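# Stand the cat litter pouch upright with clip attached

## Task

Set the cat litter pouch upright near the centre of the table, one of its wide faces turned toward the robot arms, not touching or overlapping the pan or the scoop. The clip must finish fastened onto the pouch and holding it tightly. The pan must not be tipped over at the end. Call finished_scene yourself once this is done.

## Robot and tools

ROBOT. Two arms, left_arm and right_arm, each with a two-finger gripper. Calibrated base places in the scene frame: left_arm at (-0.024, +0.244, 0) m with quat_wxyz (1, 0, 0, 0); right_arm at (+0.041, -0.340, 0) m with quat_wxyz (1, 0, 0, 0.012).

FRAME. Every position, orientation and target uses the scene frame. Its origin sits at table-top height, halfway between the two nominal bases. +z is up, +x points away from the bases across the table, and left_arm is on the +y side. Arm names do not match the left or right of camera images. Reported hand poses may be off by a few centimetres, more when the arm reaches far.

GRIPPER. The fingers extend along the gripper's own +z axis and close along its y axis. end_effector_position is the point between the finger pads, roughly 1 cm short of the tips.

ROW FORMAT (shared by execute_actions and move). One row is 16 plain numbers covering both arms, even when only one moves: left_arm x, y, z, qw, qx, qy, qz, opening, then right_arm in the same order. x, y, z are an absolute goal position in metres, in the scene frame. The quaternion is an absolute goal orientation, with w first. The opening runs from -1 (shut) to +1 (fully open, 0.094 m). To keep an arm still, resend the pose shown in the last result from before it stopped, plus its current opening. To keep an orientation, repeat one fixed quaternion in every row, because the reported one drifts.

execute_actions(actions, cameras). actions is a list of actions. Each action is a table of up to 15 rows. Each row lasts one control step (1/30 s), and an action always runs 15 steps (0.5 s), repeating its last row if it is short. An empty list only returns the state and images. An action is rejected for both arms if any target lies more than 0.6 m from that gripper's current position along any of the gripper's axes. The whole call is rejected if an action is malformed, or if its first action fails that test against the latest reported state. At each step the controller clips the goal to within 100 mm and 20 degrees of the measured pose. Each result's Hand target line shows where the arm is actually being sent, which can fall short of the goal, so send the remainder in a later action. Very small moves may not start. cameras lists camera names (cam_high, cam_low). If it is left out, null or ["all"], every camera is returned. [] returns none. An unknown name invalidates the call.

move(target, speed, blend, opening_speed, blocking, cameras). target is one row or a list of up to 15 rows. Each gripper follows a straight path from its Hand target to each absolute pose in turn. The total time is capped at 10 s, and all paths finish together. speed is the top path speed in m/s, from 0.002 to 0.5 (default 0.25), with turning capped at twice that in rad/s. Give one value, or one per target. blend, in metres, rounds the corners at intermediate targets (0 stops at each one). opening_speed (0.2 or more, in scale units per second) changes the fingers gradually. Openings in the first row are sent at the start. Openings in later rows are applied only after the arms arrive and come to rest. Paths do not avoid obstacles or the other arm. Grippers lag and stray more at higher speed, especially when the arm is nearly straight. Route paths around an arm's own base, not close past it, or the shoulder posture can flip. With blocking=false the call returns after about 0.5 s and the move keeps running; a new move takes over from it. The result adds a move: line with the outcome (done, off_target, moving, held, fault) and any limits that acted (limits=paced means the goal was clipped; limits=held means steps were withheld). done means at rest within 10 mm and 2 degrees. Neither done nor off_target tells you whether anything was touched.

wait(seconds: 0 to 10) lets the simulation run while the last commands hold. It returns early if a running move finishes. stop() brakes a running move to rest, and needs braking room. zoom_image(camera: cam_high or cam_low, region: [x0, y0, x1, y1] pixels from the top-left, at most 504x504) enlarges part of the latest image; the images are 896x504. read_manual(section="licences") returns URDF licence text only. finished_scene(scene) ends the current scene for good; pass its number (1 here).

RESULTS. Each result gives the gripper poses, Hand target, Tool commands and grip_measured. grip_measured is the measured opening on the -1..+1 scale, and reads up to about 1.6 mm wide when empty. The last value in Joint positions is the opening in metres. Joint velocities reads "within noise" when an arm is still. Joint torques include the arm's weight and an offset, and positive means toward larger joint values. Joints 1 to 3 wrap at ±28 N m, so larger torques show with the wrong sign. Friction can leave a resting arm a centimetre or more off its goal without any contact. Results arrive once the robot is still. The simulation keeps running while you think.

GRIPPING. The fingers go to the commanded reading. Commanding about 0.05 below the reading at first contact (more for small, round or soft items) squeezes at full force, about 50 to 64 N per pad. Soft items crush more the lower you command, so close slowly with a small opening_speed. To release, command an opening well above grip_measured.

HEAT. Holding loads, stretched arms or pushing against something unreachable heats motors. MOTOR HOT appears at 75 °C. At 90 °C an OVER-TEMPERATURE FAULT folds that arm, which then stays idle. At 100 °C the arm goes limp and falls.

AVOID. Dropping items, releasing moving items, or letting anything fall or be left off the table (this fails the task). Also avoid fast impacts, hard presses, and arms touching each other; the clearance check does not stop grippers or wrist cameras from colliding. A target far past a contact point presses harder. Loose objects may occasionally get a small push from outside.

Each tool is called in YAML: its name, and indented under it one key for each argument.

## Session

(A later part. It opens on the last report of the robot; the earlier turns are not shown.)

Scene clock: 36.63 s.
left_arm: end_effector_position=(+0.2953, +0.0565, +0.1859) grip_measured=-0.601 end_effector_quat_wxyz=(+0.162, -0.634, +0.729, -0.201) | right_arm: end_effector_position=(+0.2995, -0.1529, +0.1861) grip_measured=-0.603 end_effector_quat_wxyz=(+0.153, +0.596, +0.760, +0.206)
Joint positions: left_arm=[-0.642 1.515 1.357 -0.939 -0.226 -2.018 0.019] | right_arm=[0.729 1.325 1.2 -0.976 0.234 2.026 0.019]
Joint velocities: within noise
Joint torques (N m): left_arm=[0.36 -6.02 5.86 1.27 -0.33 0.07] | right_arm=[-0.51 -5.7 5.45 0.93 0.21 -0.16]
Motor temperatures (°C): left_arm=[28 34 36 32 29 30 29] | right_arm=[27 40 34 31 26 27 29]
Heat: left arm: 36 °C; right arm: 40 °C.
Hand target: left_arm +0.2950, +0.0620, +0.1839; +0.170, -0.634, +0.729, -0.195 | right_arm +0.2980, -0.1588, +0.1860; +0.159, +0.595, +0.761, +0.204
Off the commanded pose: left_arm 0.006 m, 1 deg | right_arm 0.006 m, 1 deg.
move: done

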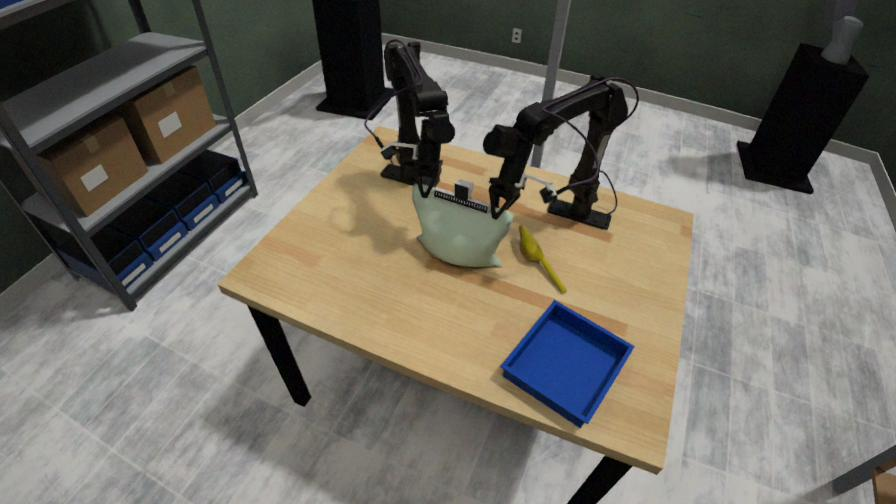

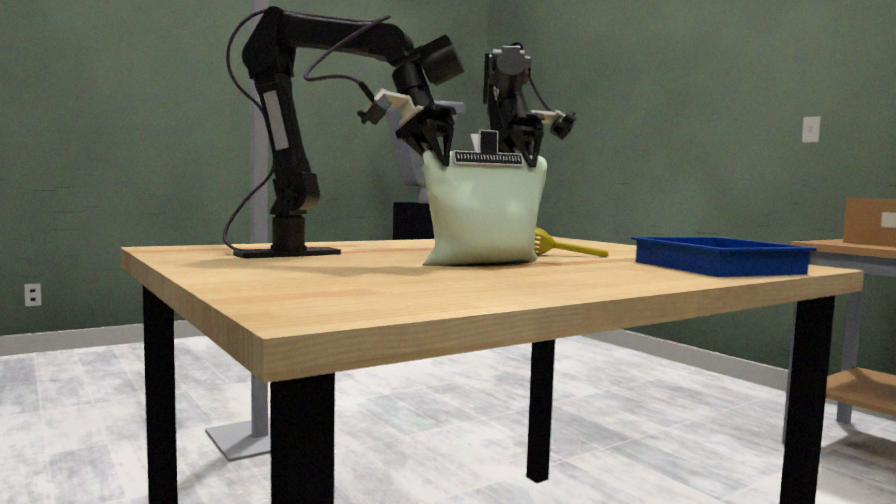

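move:
  target: [0.295, 0.062, 0.184, 0.1698, -0.6337, 0.7290, -0.1953, 0.05, 0.298, -0.159, 0.186, 0.1593, 0.5947, 0.7611, 0.2039, 0.05]
  speed: 0.05
  opening_speed: 0.4

Scene clock: 38.57 s.
left_arm: end_effector_position=(+0.2954, +0.0564, +0.1860) grip_measured=+0.049 end_effector_quat_wxyz=(+0.162, -0.634, +0.729, -0.201) | right_arm: end_effector_position=(+0.2996, -0.1528, +0.1862) grip_measured=+0.048 end_effector_quat_wxyz=(+0.153, +0.596, +0.760, +0.207)
Joint positions: left_arm=[-0.642 1.515 1.357 -0.938 -0.226 -2.018 0.049] | right_arm=[0.729 1.325 1.2 -0.975 0.234 2.026 0.049]
Joint velocities: within noise
Joint torques (N m): left_arm=[0.23 -6.12 6.01 1.24 -0.32 0.08] | right_arm=[-0.83 -5.86 5.61 0.96 0.19 -0.14]
Motor temperatures (°C): left_arm=[28 33 36 32 29 30 28] | right_arm=[27 40 34 31 26 27 29]
Heat: left arm: 36 °C; right arm: 40 °C.
Hand target: left_arm +0.2950, +0.0619, +0.1839; +0.170, -0.634, +0.729, -0.195 | right_arm +0.2980, -0.1588, +0.1860; +0.159, +0.595, +0.761, +0.204
Off the commanded pose: left_arm 0.006 m, 1 deg | right_arm 0.006 m, 1 deg.
move: done

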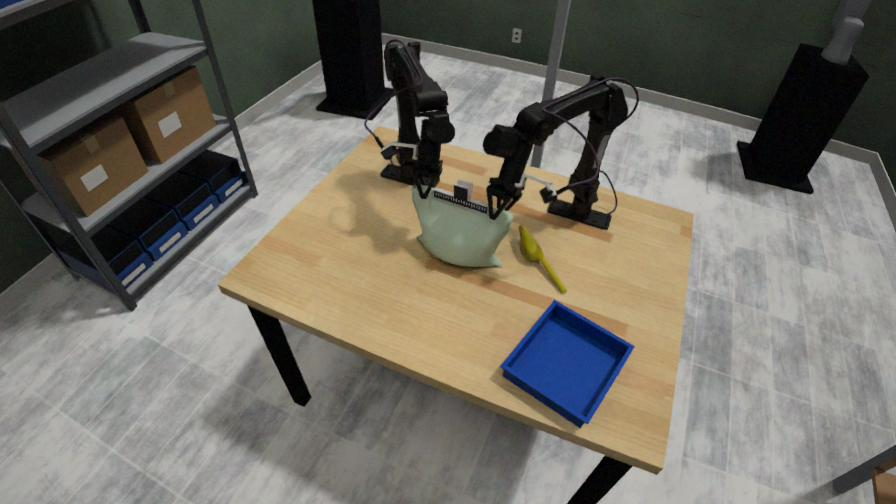

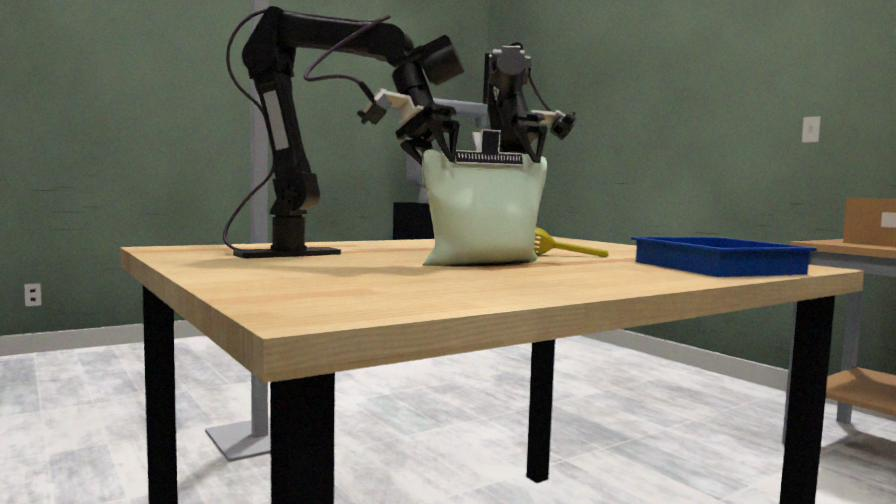

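zoom_image:
  camera: "cam_high"
  region: [400, 160, 560, 300]

zoom_image:
  camera: "cam_low"
  region: [400, 90, 600, 290]

Scaled by 3.150.

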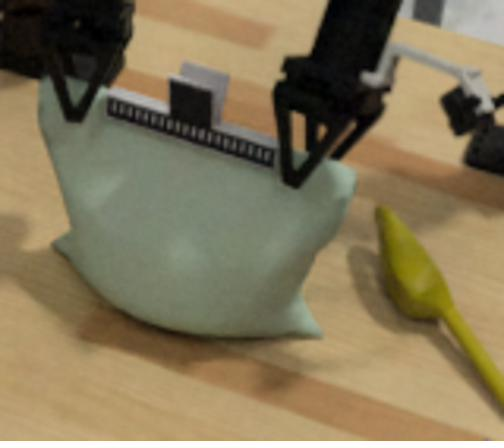

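Scaled by 2.520.

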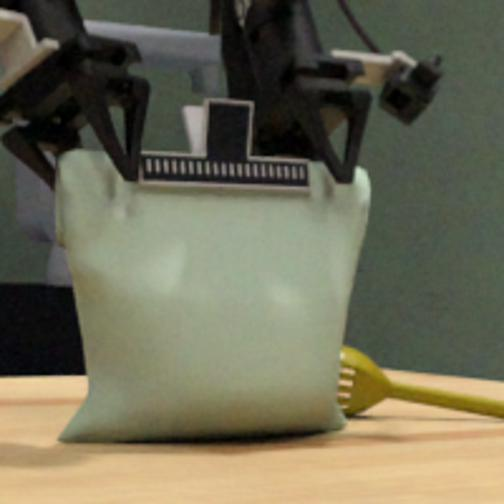

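move:
  target:
    - [0.295, 0.060, 0.208, 0.1698, -0.6337, 0.7290, -0.1953, 0.05, 0.298, -0.157, 0.210, 0.1593, 0.5947, 0.7611, 0.2039, 0.05]
    - [0.255, 0.067, 0.282, 0.1698, -0.6337, 0.7290, -0.1953, 0.05, 0.258, -0.167, 0.284, 0.1593, 0.5947, 0.7611, 0.2039, 0.05]
    - [0.225, 0.12, 0.31, 0.1593, -0.5947, 0.7611, -0.2039, 0.05, 0.235, -0.23, 0.31, 0.1485, 0.5541, 0.7912, 0.2120, 0.05]
  speed: [0.05, 0.08, 0.15]
  blend: [0.008, 0.015, 0]

Scene clock: 42.17 s.
left_arm: end_effector_position=(+0.2272, +0.1161, +0.3042) grip_measured=+0.049 end_effector_quat_wxyz=(+0.156, -0.596, +0.761, -0.203) | right_arm: end_effector_position=(+0.2371, -0.2258, +0.3075) grip_measured=+0.048 end_effector_quat_wxyz=(+0.147, +0.556, +0.789, +0.218)
Joint positions: left_arm=[-0.575 1.332 1.708 -1.452 -0.159 -1.863 0.049] | right_arm=[0.599 1.145 1.608 -1.515 0.129 1.816 0.049]
Joint velocities: within noise
Joint torques (N m): left_arm=[0.51 -3.06 7.83 1.07 -0.07 0.09] | right_arm=[-0.58 -1.1 6.95 0.86 0.05 -0.19]
Motor temperatures (°C): left_arm=[28 33 37 32 29 30 28] | right_arm=[27 39 34 30 26 27 28]
Heat: left arm: 37 °C; right arm: 39 °C.
Hand target: left_arm +0.2249, +0.1200, +0.3099; +0.159, -0.595, +0.761, -0.204 | right_arm +0.2350, -0.2299, +0.3100; +0.149, +0.554, +0.791, +0.212
Off the commanded pose: left_arm 0.007 m, 0 deg | right_arm 0.005 m, 1 deg.
move: done

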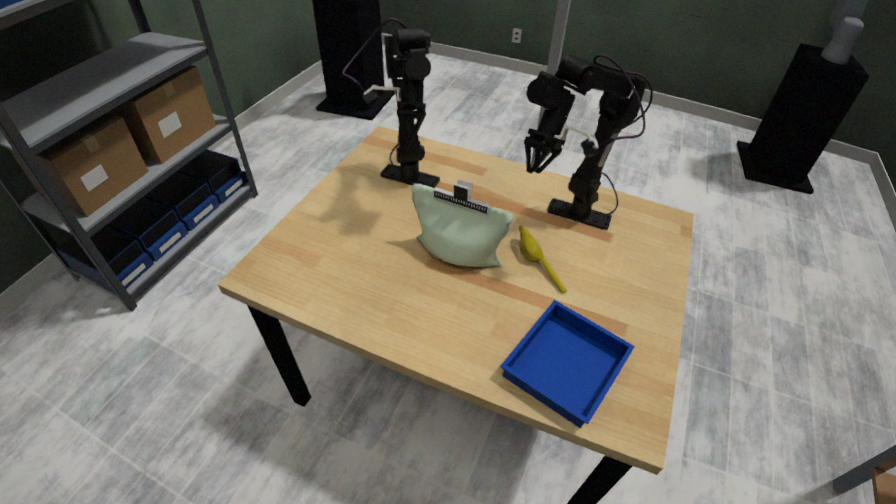

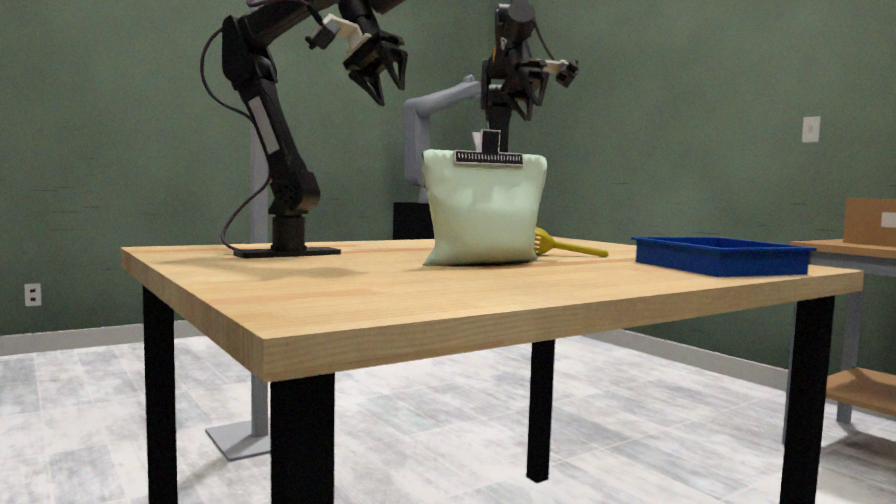

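zoom_image:
  camera: "cam_high"
  region: [400, 160, 580, 300]

zoom_image:
  camera: "cam_low"
  region: [400, 90, 600, 290]

Scaled by 2.800.

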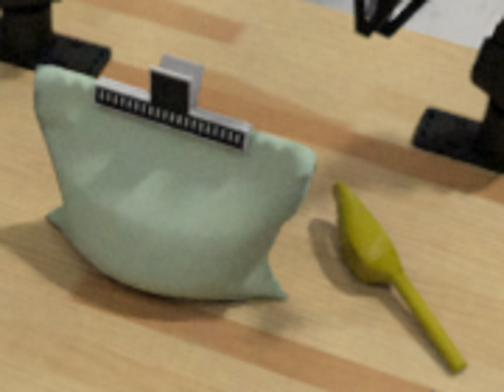

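Scaled by 2.520.

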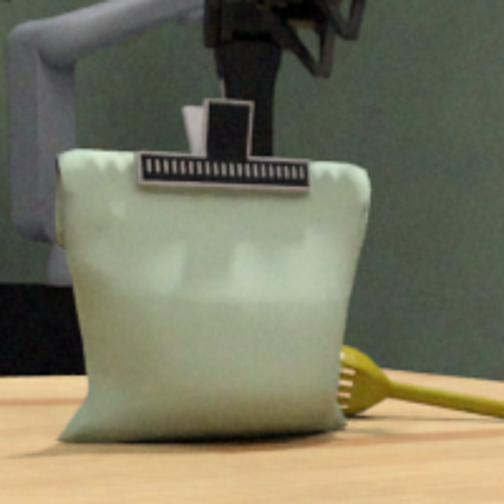

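finished_scene:
  scene: 3

The scene is finished: the task was done.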